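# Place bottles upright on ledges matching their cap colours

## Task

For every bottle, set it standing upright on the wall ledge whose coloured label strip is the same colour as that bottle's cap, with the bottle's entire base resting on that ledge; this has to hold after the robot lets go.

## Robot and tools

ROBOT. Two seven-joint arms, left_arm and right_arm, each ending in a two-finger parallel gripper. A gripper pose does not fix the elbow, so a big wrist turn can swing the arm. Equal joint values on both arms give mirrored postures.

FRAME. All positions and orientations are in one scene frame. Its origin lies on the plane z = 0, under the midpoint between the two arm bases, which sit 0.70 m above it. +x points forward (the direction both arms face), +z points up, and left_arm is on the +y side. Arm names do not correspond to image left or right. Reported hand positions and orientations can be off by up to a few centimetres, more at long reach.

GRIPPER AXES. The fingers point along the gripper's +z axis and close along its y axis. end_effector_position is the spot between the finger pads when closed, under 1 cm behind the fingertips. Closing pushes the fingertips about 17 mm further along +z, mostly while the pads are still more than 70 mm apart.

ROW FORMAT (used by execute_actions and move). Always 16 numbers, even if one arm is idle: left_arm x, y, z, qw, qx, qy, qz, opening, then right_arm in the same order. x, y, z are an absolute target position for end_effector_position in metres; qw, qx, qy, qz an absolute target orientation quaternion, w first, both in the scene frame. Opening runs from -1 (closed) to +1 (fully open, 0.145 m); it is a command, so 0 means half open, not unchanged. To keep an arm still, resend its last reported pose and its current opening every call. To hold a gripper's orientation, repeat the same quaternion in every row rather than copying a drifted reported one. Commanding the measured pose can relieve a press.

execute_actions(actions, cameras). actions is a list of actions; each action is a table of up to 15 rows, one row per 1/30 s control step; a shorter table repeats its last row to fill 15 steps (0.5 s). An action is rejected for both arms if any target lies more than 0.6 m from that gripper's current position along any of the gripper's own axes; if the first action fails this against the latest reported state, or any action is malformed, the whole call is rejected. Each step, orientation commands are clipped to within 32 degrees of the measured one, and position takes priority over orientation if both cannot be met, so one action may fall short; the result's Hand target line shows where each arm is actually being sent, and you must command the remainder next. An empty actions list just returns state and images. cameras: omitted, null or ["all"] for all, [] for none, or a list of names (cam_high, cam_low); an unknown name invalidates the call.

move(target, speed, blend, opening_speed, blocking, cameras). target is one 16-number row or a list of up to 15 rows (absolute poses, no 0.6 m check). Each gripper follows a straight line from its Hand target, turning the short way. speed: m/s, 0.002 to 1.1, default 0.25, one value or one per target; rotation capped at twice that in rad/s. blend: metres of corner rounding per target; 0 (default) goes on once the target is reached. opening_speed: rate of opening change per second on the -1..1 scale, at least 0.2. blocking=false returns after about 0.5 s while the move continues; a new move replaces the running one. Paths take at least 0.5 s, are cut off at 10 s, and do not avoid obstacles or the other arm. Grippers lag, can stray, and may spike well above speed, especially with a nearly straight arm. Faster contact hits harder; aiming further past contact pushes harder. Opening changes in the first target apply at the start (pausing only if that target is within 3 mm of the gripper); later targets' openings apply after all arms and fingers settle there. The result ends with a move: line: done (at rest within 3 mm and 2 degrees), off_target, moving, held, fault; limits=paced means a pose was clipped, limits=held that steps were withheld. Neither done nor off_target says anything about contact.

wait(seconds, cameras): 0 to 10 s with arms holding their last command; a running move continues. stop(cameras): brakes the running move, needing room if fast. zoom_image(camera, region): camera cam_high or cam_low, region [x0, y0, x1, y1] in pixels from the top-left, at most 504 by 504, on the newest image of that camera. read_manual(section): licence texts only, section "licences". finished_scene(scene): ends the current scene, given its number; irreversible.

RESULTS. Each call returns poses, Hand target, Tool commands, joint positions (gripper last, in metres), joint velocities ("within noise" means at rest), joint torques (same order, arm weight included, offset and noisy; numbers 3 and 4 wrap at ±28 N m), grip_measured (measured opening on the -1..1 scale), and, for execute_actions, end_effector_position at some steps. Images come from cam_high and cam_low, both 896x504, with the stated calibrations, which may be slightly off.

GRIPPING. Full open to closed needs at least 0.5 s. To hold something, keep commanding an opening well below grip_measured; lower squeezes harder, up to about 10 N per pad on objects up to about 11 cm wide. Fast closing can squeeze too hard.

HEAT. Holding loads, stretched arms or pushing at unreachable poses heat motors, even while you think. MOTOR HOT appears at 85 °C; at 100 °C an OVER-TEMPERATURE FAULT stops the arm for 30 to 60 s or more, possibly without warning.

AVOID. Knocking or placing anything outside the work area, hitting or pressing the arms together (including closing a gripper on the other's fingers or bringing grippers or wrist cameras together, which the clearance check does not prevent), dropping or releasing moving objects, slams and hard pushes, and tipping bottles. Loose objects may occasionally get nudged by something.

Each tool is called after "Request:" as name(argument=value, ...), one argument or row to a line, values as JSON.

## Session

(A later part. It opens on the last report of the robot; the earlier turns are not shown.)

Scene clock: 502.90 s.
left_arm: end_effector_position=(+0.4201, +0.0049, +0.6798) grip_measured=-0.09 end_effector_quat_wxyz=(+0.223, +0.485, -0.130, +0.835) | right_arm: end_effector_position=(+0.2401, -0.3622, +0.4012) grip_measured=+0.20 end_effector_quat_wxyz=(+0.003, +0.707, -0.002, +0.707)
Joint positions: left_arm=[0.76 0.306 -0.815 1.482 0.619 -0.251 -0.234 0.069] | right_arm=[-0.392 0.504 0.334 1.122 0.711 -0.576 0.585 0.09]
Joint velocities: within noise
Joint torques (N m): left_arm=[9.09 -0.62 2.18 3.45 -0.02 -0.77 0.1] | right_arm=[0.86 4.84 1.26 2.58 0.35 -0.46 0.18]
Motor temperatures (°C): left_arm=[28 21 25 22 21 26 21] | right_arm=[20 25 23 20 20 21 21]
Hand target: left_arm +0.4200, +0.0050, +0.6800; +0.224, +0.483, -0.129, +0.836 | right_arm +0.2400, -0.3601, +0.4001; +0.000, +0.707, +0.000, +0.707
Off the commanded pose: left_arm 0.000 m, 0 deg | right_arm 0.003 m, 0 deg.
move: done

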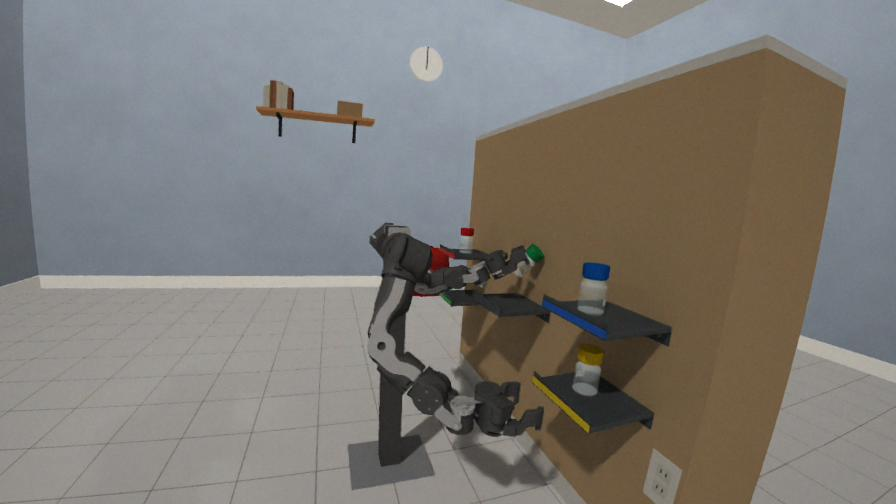

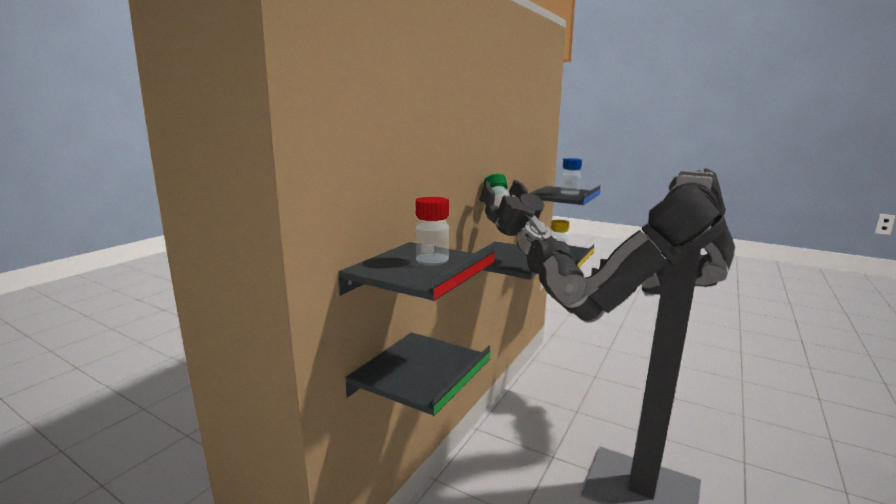

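Request:
move(
  target=[
    [0.435,0.0,0.672,0.2241,0.4830,-0.1294,0.8365,-0.6,0.24,-0.36,0.40,0,0.7071,0,0.7071,0.2],
    [0.447,-0.003,0.662,0.2241,0.4830,-0.1294,0.8365,-0.6,0.24,-0.36,0.40,0,0.7071,0,0.7071,0.2],
  ],
  speed=[0.07,0.05],
)

Request:
zoom_image(
  camera="cam_low",
  region=[440, 120, 620, 260],
)

Request:
zoom_image(
  camera="cam_high",
  region=[450, 190, 600, 300],
)

Scene clock: 516.97 s.
left_arm: end_effector_position=(+0.4348, -0.0010, +0.6641) grip_measured=-0.11 end_effector_quat_wxyz=(+0.232, +0.454, -0.127, +0.851) | right_arm: end_effector_position=(+0.2401, -0.3622, +0.4012) grip_measured=+0.20 end_effector_quat_wxyz=(+0.003, +0.707, -0.002, +0.707)
Joint positions: left_arm=[0.781 0.229 -0.834 1.27 0.594 -0.448 -0.157 0.067] | right_arm=[-0.392 0.504 0.334 1.122 0.711 -0.576 0.585 0.09]
Joint velocities: within noise
Joint torques (N m): left_arm=[16.71 -2.6 2.21 -0.1 0.92 1.87 0.05] | right_arm=[0.99 4.84 1.42 2.63 0.34 -0.45 0.19]
Motor temperatures (°C): left_arm=[29 21 25 22 21 26 21] | right_arm=[20 25 23 20 20 21 21]
Hand target: left_arm +0.4458, -0.0027, +0.6619; +0.225, +0.482, -0.129, +0.837 | right_arm +0.2400, -0.3601, +0.4001; +0.000, +0.707, +0.000, +0.707
Off the commanded pose: left_arm 0.013 m, 4 deg | right_arm 0.003 m, 0 deg.
move: off_target (left_arm)

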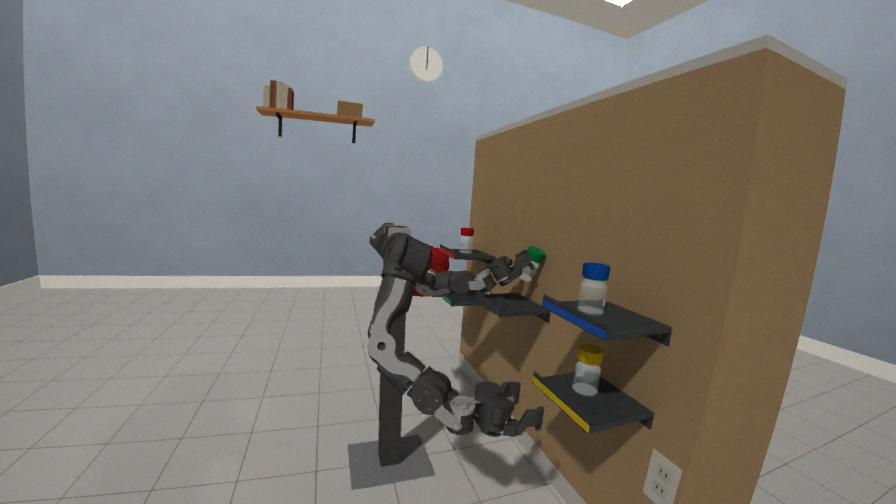

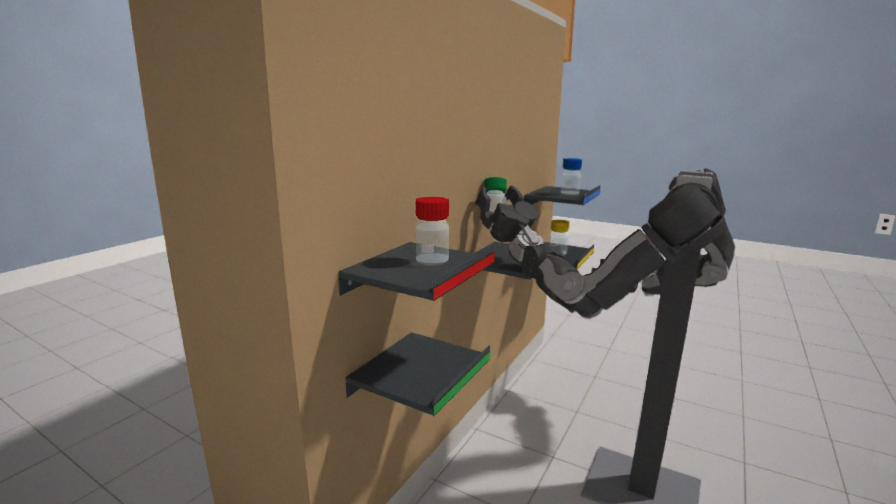

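Scaled by 2.800 from the camera's 896x504 image, which has a finer 1280x720 frame.

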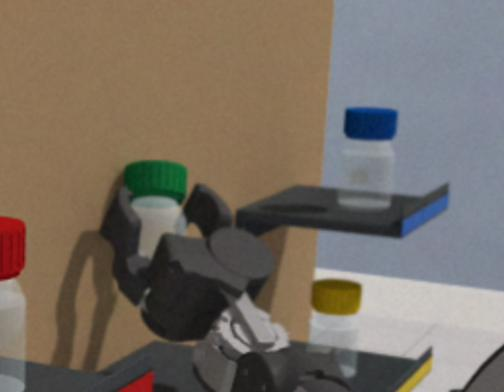

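Scaled by 3.360 from the camera's 896x504 image, which has a finer 1280x720 frame.

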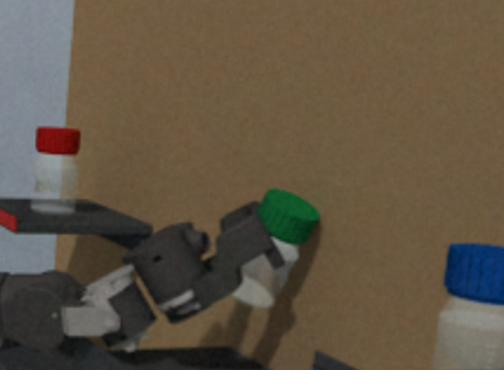

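Request:
move(
  target=[
    [0.395,0.018,0.71,0.2241,0.4830,-0.1294,0.8365,-0.6,0.24,-0.36,0.40,0,0.7071,0,0.7071,0.2],
    [0.39,0.018,0.71,0.183,0.683,-0.183,0.683,-0.6,0.24,-0.36,0.40,0,0.7071,0,0.7071,0.2],
    [0.41,0.01,0.695,0.183,0.683,-0.183,0.683,-0.6,0.24,-0.36,0.40,0,0.7071,0,0.7071,0.2],
    [0.44,0.0,0.65,0.183,0.683,-0.183,0.683,-0.6,0.24,-0.36,0.40,0,0.7071,0,0.7071,0.2],
  ],
  speed=[0.15,0.25,0.1,0.06],
)

Request:
zoom_image(
  camera="cam_low",
  region=[440, 120, 620, 260],
)

Request:
zoom_image(
  camera="cam_high",
  region=[450, 190, 600, 300],
)

Scene clock: 539.20 s.
left_arm: end_effector_position=(+0.4339, -0.0080, +0.6450) grip_measured=-0.24 end_effector_quat_wxyz=(+0.195, +0.688, -0.199, +0.670) | right_arm: end_effector_position=(+0.2401, -0.3622, +0.4012) grip_measured=+0.20 end_effector_quat_wxyz=(+0.003, +0.707, -0.002, +0.707)
Joint positions: left_arm=[0.894 0.341 -0.814 1.568 0.887 0.416 -0.272 0.058] | right_arm=[-0.392 0.504 0.334 1.122 0.711 -0.576 0.585 0.09]
Joint velocities: within noise
Joint torques (N m): left_arm=[10.04 0.07 4.3 1.55 -0.43 -1.34 -0.5] | right_arm=[0.8 4.81 1.39 2.63 0.35 -0.45 0.15]
Motor temperatures (°C): left_arm=[38 22 25 22 22 30 21] | right_arm=[20 25 22 20 20 21 21]
Hand target: left_arm +0.4397, +0.0001, +0.6500; +0.183, +0.683, -0.183, +0.683 | right_arm +0.2400, -0.3601, +0.4001; +0.000, +0.707, +0.000, +0.707
Off the commanded pose: left_arm 0.011 m, 3 deg | right_arm 0.003 m, 0 deg.
move: off_target (left_arm)

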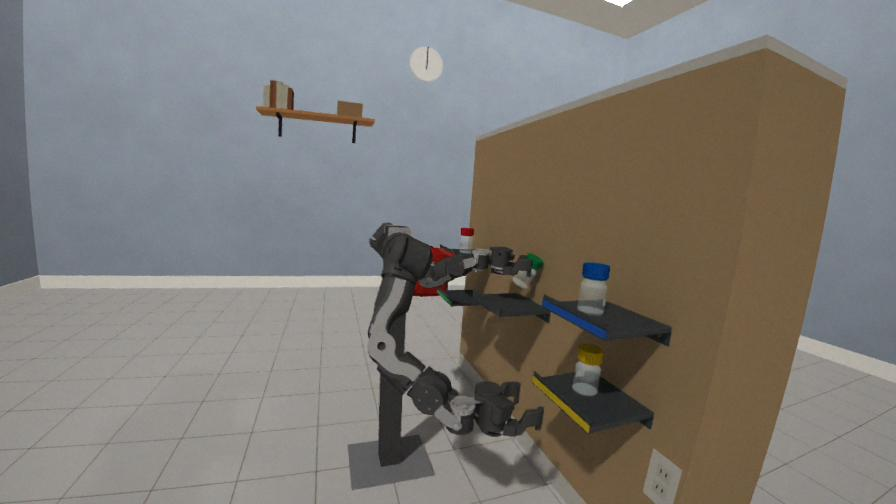

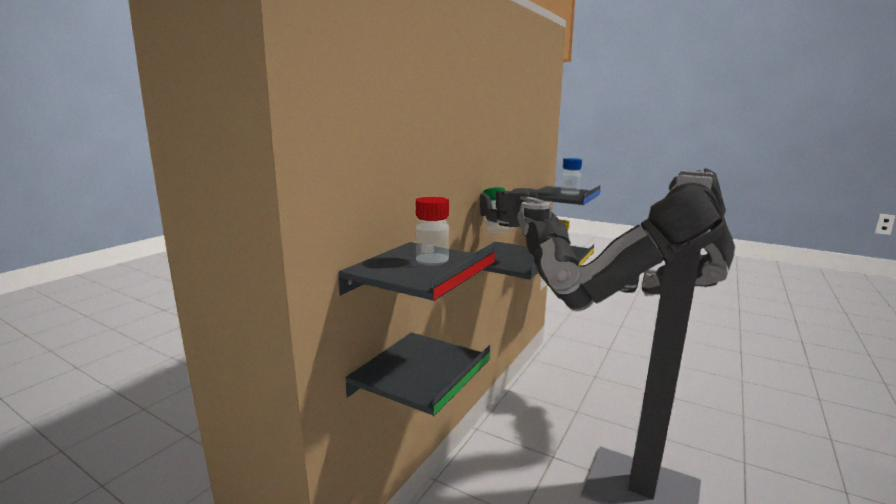

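Scaled by 2.800 from the camera's 896x504 image, which has a finer 1280x720 frame.

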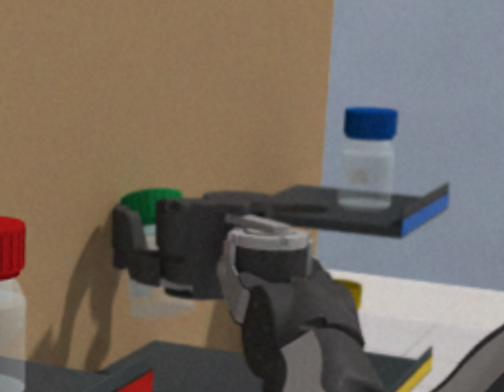

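Scaled by 3.360 from the camera's 896x504 image, which has a finer 1280x720 frame.

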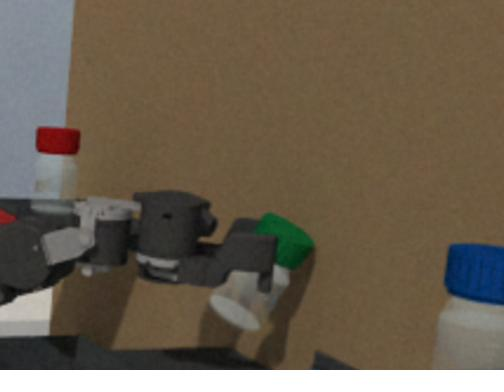

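Request:
move(
  target=[
    [0.443,-0.003,0.635,0.183,0.683,-0.183,0.683,-0.6,0.24,-0.36,0.40,0,0.7071,0,0.7071,0.2],
    [0.443,-0.003,0.605,0.183,0.683,-0.183,0.683,-0.6,0.24,-0.36,0.40,0,0.7071,0,0.7071,0.2],
  ],
  speed=[0.06,0.06],
)

Request:
zoom_image(
  camera="cam_low",
  region=[440, 120, 620, 260],
)

Request:
zoom_image(
  camera="cam_high",
  region=[450, 210, 600, 320],
)

Scene clock: 551.87 s.
left_arm: end_effector_position=(+0.4406, -0.0063, +0.6089) grip_measured=-0.24 end_effector_quat_wxyz=(+0.190, +0.678, -0.187, +0.685) | right_arm: end_effector_position=(+0.2401, -0.3622, +0.4012) grip_measured=+0.20 end_effector_quat_wxyz=(+0.003, +0.707, -0.002, +0.707)
Joint positions: left_arm=[0.804 0.32 -0.835 1.476 0.78 0.252 -0.228 0.058] | right_arm=[-0.392 0.504 0.334 1.122 0.711 -0.576 0.585 0.09]
Joint velocities: within noise
Joint torques (N m): left_arm=[8.72 -0.12 2.39 2.19 -0.05 -0.65 -0.15] | right_arm=[0.8 4.76 1.46 2.7 0.33 -0.44 0.17]
Motor temperatures (°C): left_arm=[34 21 26 21 22 29 21] | right_arm=[20 25 22 20 20 21 21]
Hand target: left_arm +0.4429, -0.0029, +0.6050; +0.183, +0.683, -0.183, +0.683 | right_arm +0.2400, -0.3601, +0.4001; +0.000, +0.707, +0.000, +0.707
Off the commanded pose: left_arm 0.006 m, 1 deg | right_arm 0.003 m, 0 deg.
move: off_target (left_arm)

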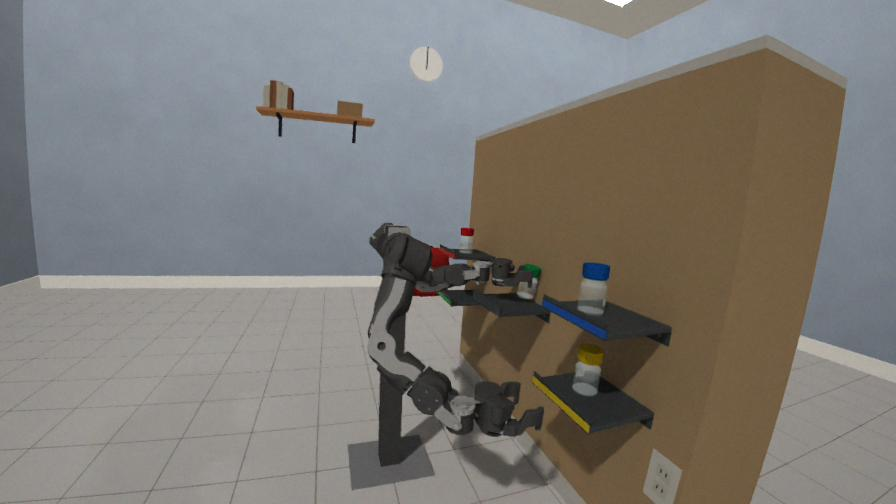

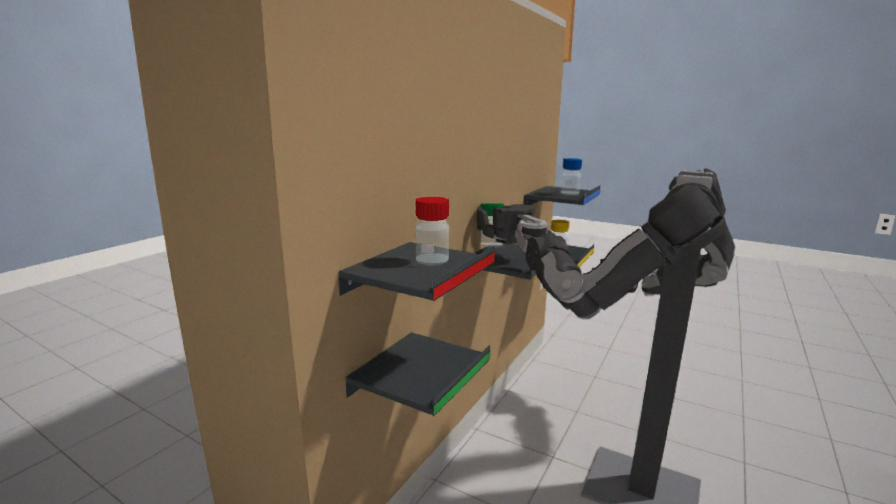

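Scaled by 2.800 from the camera's 896x504 image, which has a finer 1280x720 frame.

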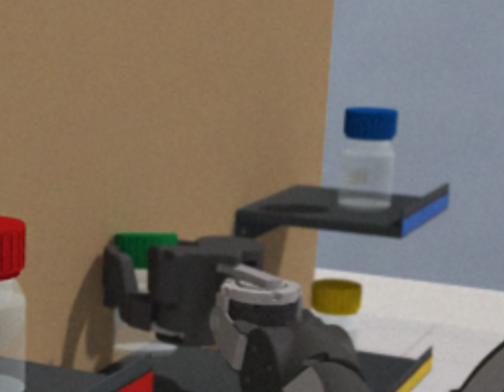

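Scaled by 3.360 from the camera's 896x504 image, which has a finer 1280x720 frame.

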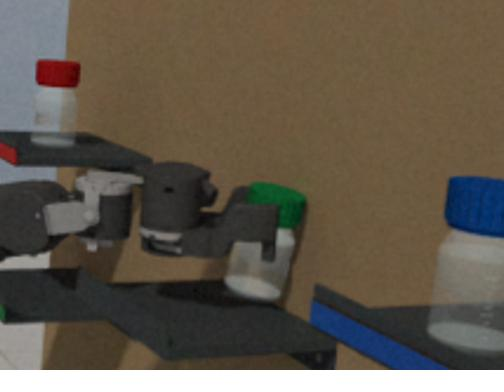

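Request:
move(
  target=[
    [0.425,0.004,0.61,0.183,0.683,-0.183,0.683,-0.6,0.24,-0.36,0.40,0,0.7071,0,0.7071,0.2],
    [0.425,0.004,0.585,0.183,0.683,-0.183,0.683,-0.6,0.24,-0.36,0.40,0,0.7071,0,0.7071,0.2],
  ],
  speed=[0.06,0.04],
)

Request:
zoom_image(
  camera="cam_low",
  region=[440, 160, 620, 300],
)

Request:
zoom_image(
  camera="cam_high",
  region=[470, 230, 600, 330],
)

Scene clock: 561.27 s.
left_arm: end_effector_position=(+0.4256, +0.0045, +0.5953) grip_measured=-0.24 end_effector_quat_wxyz=(+0.185, +0.672, -0.179, +0.694) | right_arm: end_effector_position=(+0.2401, -0.3622, +0.4012) grip_measured=+0.20 end_effector_quat_wxyz=(+0.003, +0.707, -0.002, +0.707)
Joint positions: left_arm=[0.719 0.377 -0.845 1.555 0.757 0.189 -0.263 0.058] | right_arm=[-0.392 0.504 0.334 1.122 0.711 -0.576 0.585 0.09]
Joint velocities: within noise
Joint torques (N m): left_arm=[7 0.33 0.85 2.37 0.15 -0.24 0.18] | right_arm=[0.91 4.76 1.4 2.55 0.33 -0.44 0.16]
Motor temperatures (°C): left_arm=[33 21 26 21 22 28 21] | right_arm=[20 25 22 20 20 21 21]
Hand target: left_arm +0.4249, +0.0040, +0.5851; +0.183, +0.683, -0.183, +0.683 | right_arm +0.2400, -0.3601, +0.4001; +0.000, +0.707, +0.000, +0.707
Off the commanded pose: left_arm 0.010 m, 2 deg | right_arm 0.003 m, 0 deg.
move: off_target (left_arm)

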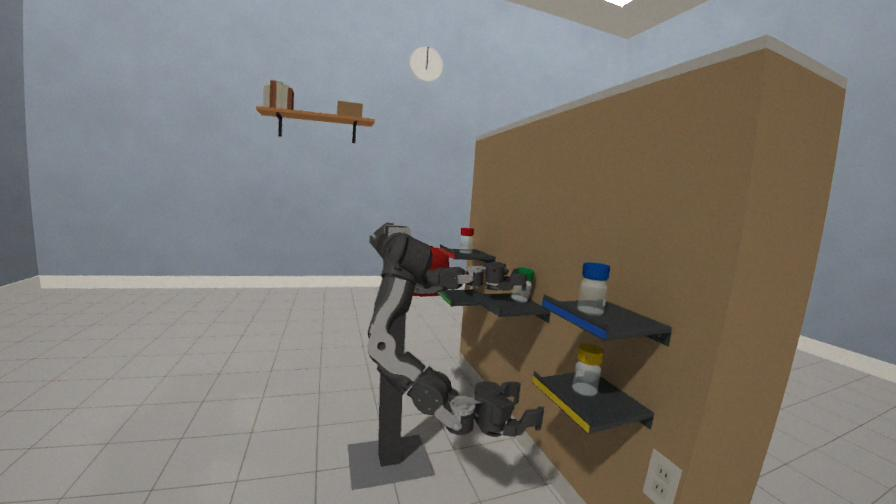

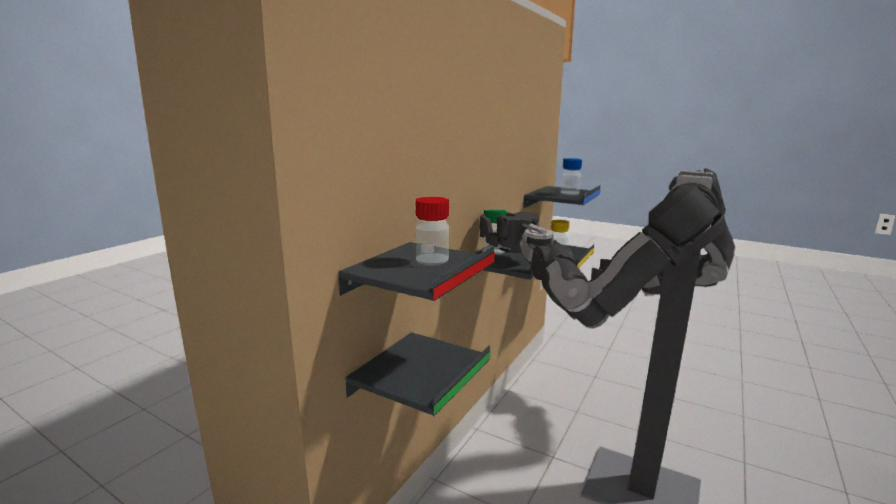

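Scaled by 2.800 from the camera's 896x504 image, which has a finer 1280x720 frame.

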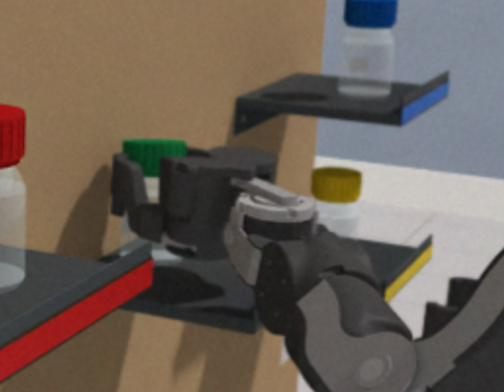

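Scaled by 3.877 from the camera's 896x504 image, which has a finer 1280x720 frame.

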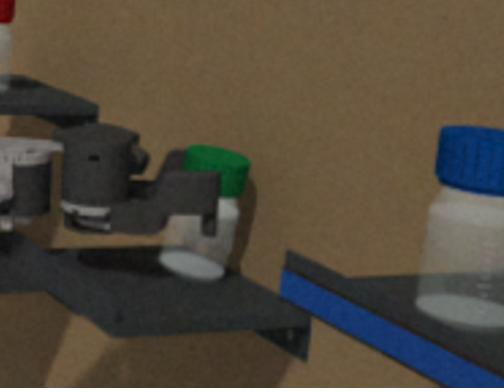

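Request:
move(
  target=[
    [0.395,0.022,0.582,0.183,0.683,-0.183,0.683,-0.5,0.24,-0.36,0.40,0,0.7071,0,0.7071,0.2],
  ],
  speed=[0.06],
)

Request:
zoom_image(
  camera="cam_high",
  region=[470, 230, 600, 330],
)

Scene clock: 575.63 s.
left_arm: end_effector_position=(+0.3958, +0.0217, +0.5926) grip_measured=-0.24 end_effector_quat_wxyz=(+0.188, +0.670, -0.179, +0.696) | right_arm: end_effector_position=(+0.2401, -0.3622, +0.4012) grip_measured=+0.20 end_effector_quat_wxyz=(+0.003, +0.707, -0.002, +0.707)
Joint positions: left_arm=[0.627 0.506 -0.845 1.736 0.787 0.174 -0.308 0.058] | right_arm=[-0.392 0.504 0.334 1.122 0.711 -0.576 0.585 0.09]
Joint velocities: within noise
Joint torques (N m): left_arm=[5.89 1.38 0.81 3.17 0.14 0.03 -0.02] | right_arm=[0.86 4.97 1.35 2.66 0.36 -0.44 0.17]
Motor temperatures (°C): left_arm=[31 21 25 21 22 27 21] | right_arm=[20 25 22 20 20 21 21]
Hand target: left_arm +0.3949, +0.0221, +0.5820; +0.183, +0.683, -0.183, +0.683 | right_arm +0.2400, -0.3601, +0.4001; +0.000, +0.707, +0.000, +0.707
Off the commanded pose: left_arm 0.011 m, 2 deg | right_arm 0.003 m, 0 deg.
move: off_target (left_arm)

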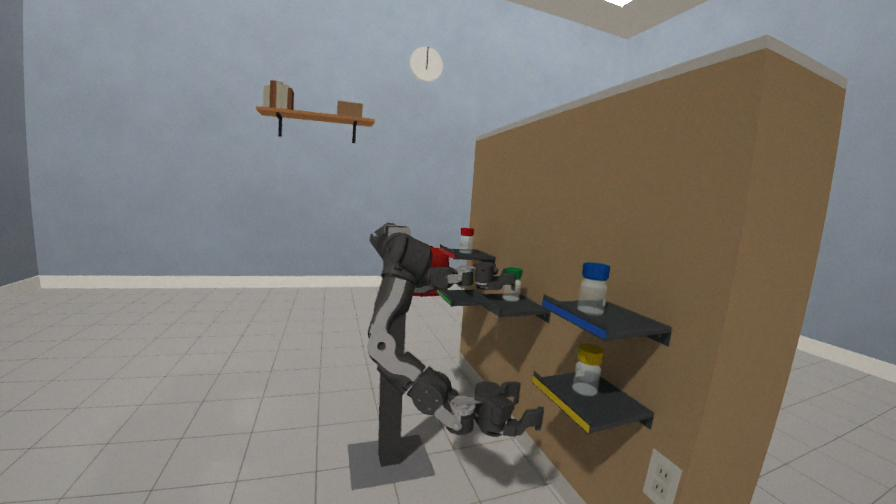

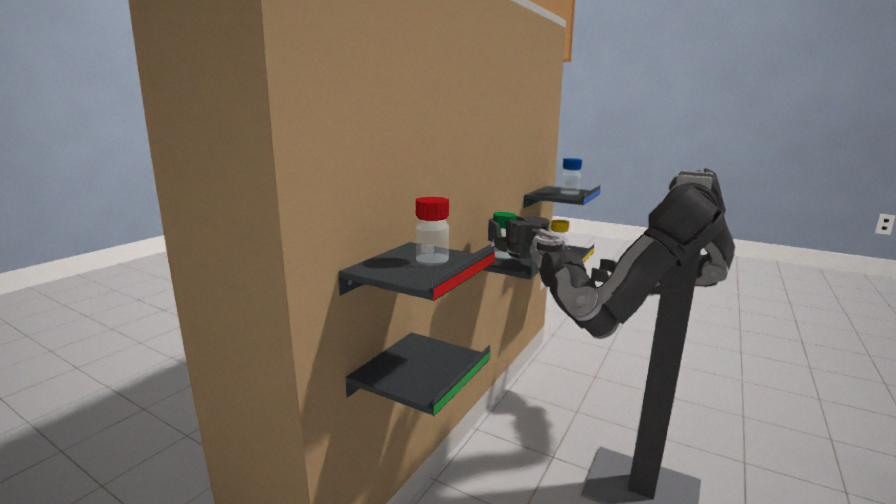

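Scaled by 3.877 from the camera's 896x504 image, which has a finer 1280x720 frame.

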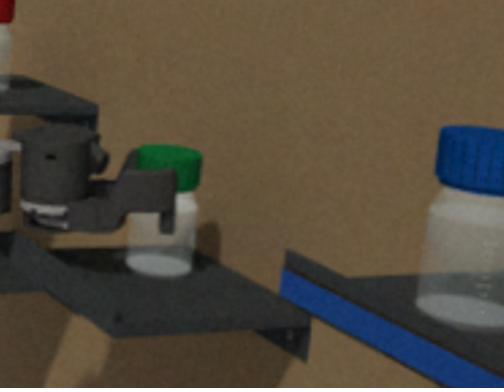

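Request:
move(
  target=[
    [0.395,0.022,0.593,0.183,0.683,-0.183,0.683,-0.65,0.24,-0.36,0.40,0,0.7071,0,0.7071,0.2],
    [0.39,0.025,0.66,0.183,0.683,-0.183,0.683,-0.65,0.24,-0.36,0.40,0,0.7071,0,0.7071,0.2],
    [0.29,0.10,0.70,0.183,0.683,-0.183,0.683,-0.65,0.24,-0.36,0.40,0,0.7071,0,0.7071,0.2],
    [0.27,0.20,0.72,0.183,0.683,-0.183,0.683,-0.65,0.24,-0.36,0.40,0,0.7071,0,0.7071,0.2],
    [0.25,0.28,0.68,0.0868,0.7018,-0.0868,0.7018,-0.65,0.24,-0.36,0.40,0,0.7071,0,0.7071,0.2],
    [0.22,0.34,0.57,0,0.7071,0,0.7071,-0.65,0.24,-0.36,0.40,0,0.7071,0,0.7071,0.2],
  ],
  blend=[0,0.02,0.03,0.03,0.03,0],
  speed=[0.05,0.15,0.3,0.3,0.3,0.3],
  opening_speed=2,
)

Request:
zoom_image(
  camera="cam_low",
  region=[420, 200, 620, 360],
)

Scene clock: 613.37 s.
left_arm: end_effector_position=(+0.2198, +0.3409, +0.5681) grip_measured=-0.24 end_effector_quat_wxyz=(-0.001, +0.711, +0.003, +0.703) | right_arm: end_effector_position=(+0.2401, -0.3622, +0.4012) grip_measured=+0.20 end_effector_quat_wxyz=(+0.003, +0.707, -0.002, +0.707)
Joint positions: left_arm=[-0.685 0.378 0.882 2.017 0.741 0.158 0.511 0.058] | right_arm=[-0.392 0.504 0.334 1.122 0.711 -0.576 0.585 0.09]
Joint velocities: within noise
Joint torques (N m): left_arm=[0.15 3.71 1.88 4.33 0.47 -0.82 0.22] | right_arm=[0.8 4.92 1.28 2.58 0.35 -0.46 0.17]
Motor temperatures (°C): left_arm=[29 21 24 22 21 26 21] | right_arm=[20 25 22 20 20 21 21]
Hand target: left_arm +0.2200, +0.3400, +0.5700; +0.000, +0.707, +0.000, +0.707 | right_arm +0.2400, -0.3601, +0.4001; +0.000, +0.707, +0.000, +0.707
Off the commanded pose: left_arm 0.002 m, 1 deg | right_arm 0.003 m, 0 deg.
move: done

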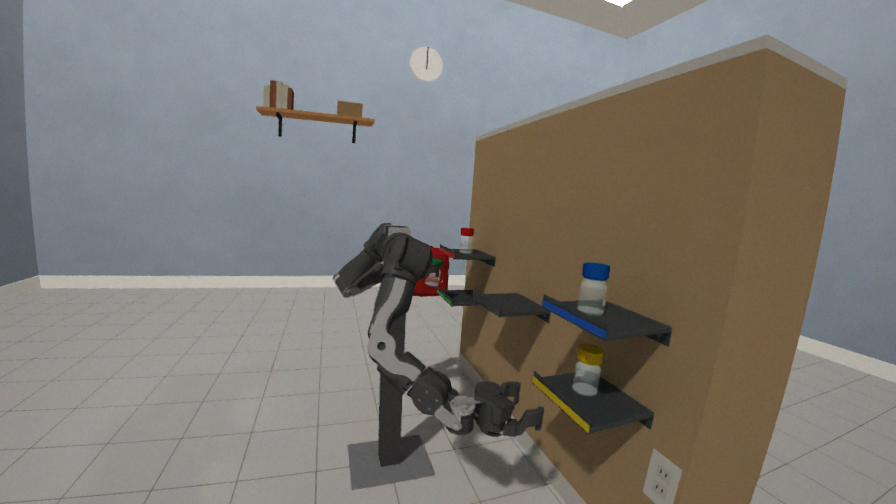

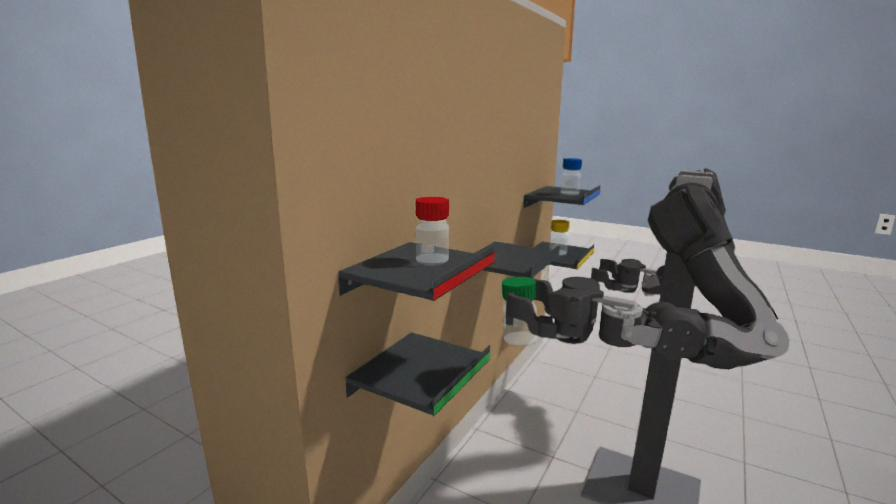

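Scaled by 2.520 from the camera's 896x504 image, which has a finer 1280x720 frame.

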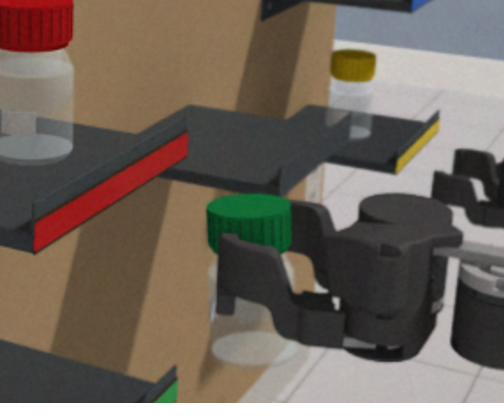

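Request:
move(
  target=[
    [0.235,0.37,0.538,0,0.7071,0,0.7071,-0.65,0.24,-0.36,0.40,0,0.7071,0,0.7071,0.2],
    [0.37,0.38,0.538,0,0.7071,0,0.7071,-0.65,0.24,-0.36,0.40,0,0.7071,0,0.7071,0.2],
    [0.37,0.38,0.508,0,0.7071,0,0.7071,-0.65,0.24,-0.36,0.40,0,0.7071,0,0.7071,0.2],
    [0.37,0.38,0.487,0,0.7071,0,0.7071,-0.65,0.24,-0.36,0.40,0,0.7071,0,0.7071,0.2],
    [0.37,0.38,0.493,0,0.7071,0,0.7071,0.2,0.24,-0.36,0.40,0,0.7071,0,0.7071,0.2],
    [0.24,0.36,0.505,0,0.7071,0,0.7071,0.2,0.24,-0.36,0.40,0,0.7071,0,0.7071,0.2],
  ],
  blend=[0.02,0,0,0,0,0],
  speed=[0.3,0.25,0.2,0.05,0.05,0.25],
  opening_speed=2,
)

Request:
zoom_image(
  camera="cam_low",
  region=[320, 180, 620, 420],
)

Scene clock: 633.70 s.
left_arm: end_effector_position=(+0.2395, +0.3611, +0.5038) grip_measured=+0.20 end_effector_quat_wxyz=(-0.002, +0.708, +0.003, +0.706) | right_arm: end_effector_position=(+0.2401, -0.3622, +0.4012) grip_measured=+0.20 end_effector_quat_wxyz=(+0.003, +0.707, -0.002, +0.707)
Joint positions: left_arm=[-0.591 0.47 0.656 1.673 0.699 -0.132 0.516 0.09] | right_arm=[-0.392 0.504 0.334 1.122 0.711 -0.576 0.585 0.09]
Joint velocities: within noise
Joint torques (N m): left_arm=[0.28 4.95 1.99 4.68 0.43 -0.58 0.21] | right_arm=[0.7 4.89 1.32 2.59 0.34 -0.45 0.17]
Motor temperatures (°C): left_arm=[27 22 24 22 22 27 21] | right_arm=[20 25 22 20 20 21 21]
Hand target: left_arm +0.2400, +0.3599, +0.5050; +0.000, +0.707, +0.000, +0.707 | right_arm +0.2400, -0.3601, +0.4001; +0.000, +0.707, +0.000, +0.707
Off the commanded pose: left_arm 0.002 m, 0 deg | right_arm 0.003 m, 0 deg.
move: done; target 5's new opening was sent with left_arm's hand 0.010 m and 2 deg from that target

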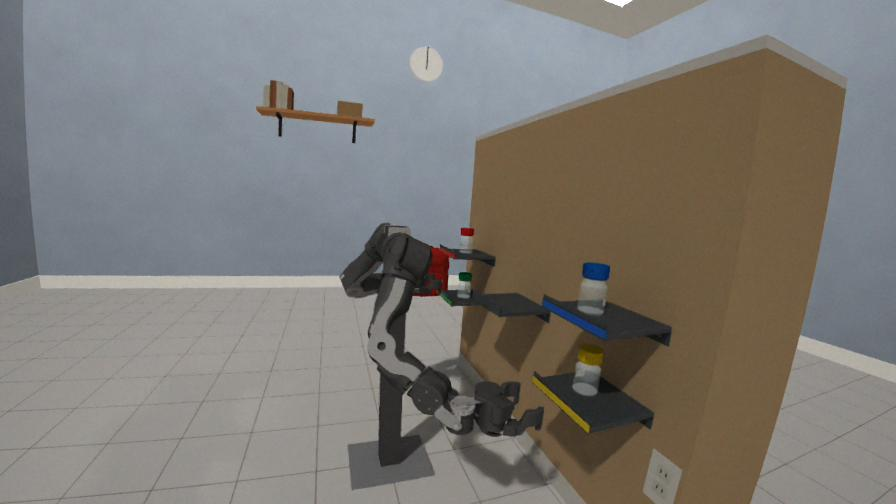

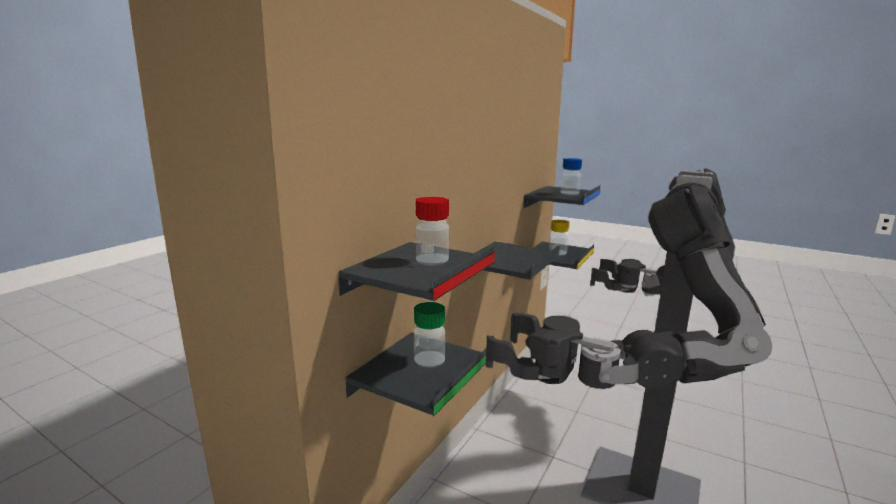

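Scaled by 1.680 from the camera's 896x504 image, which has a finer 1280x720 frame.

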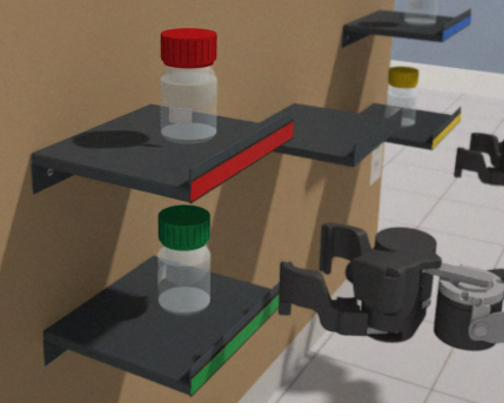

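All four placed upright.

Request:
finished_scene(
  scene=2,
)

The scene is finished: the task was done.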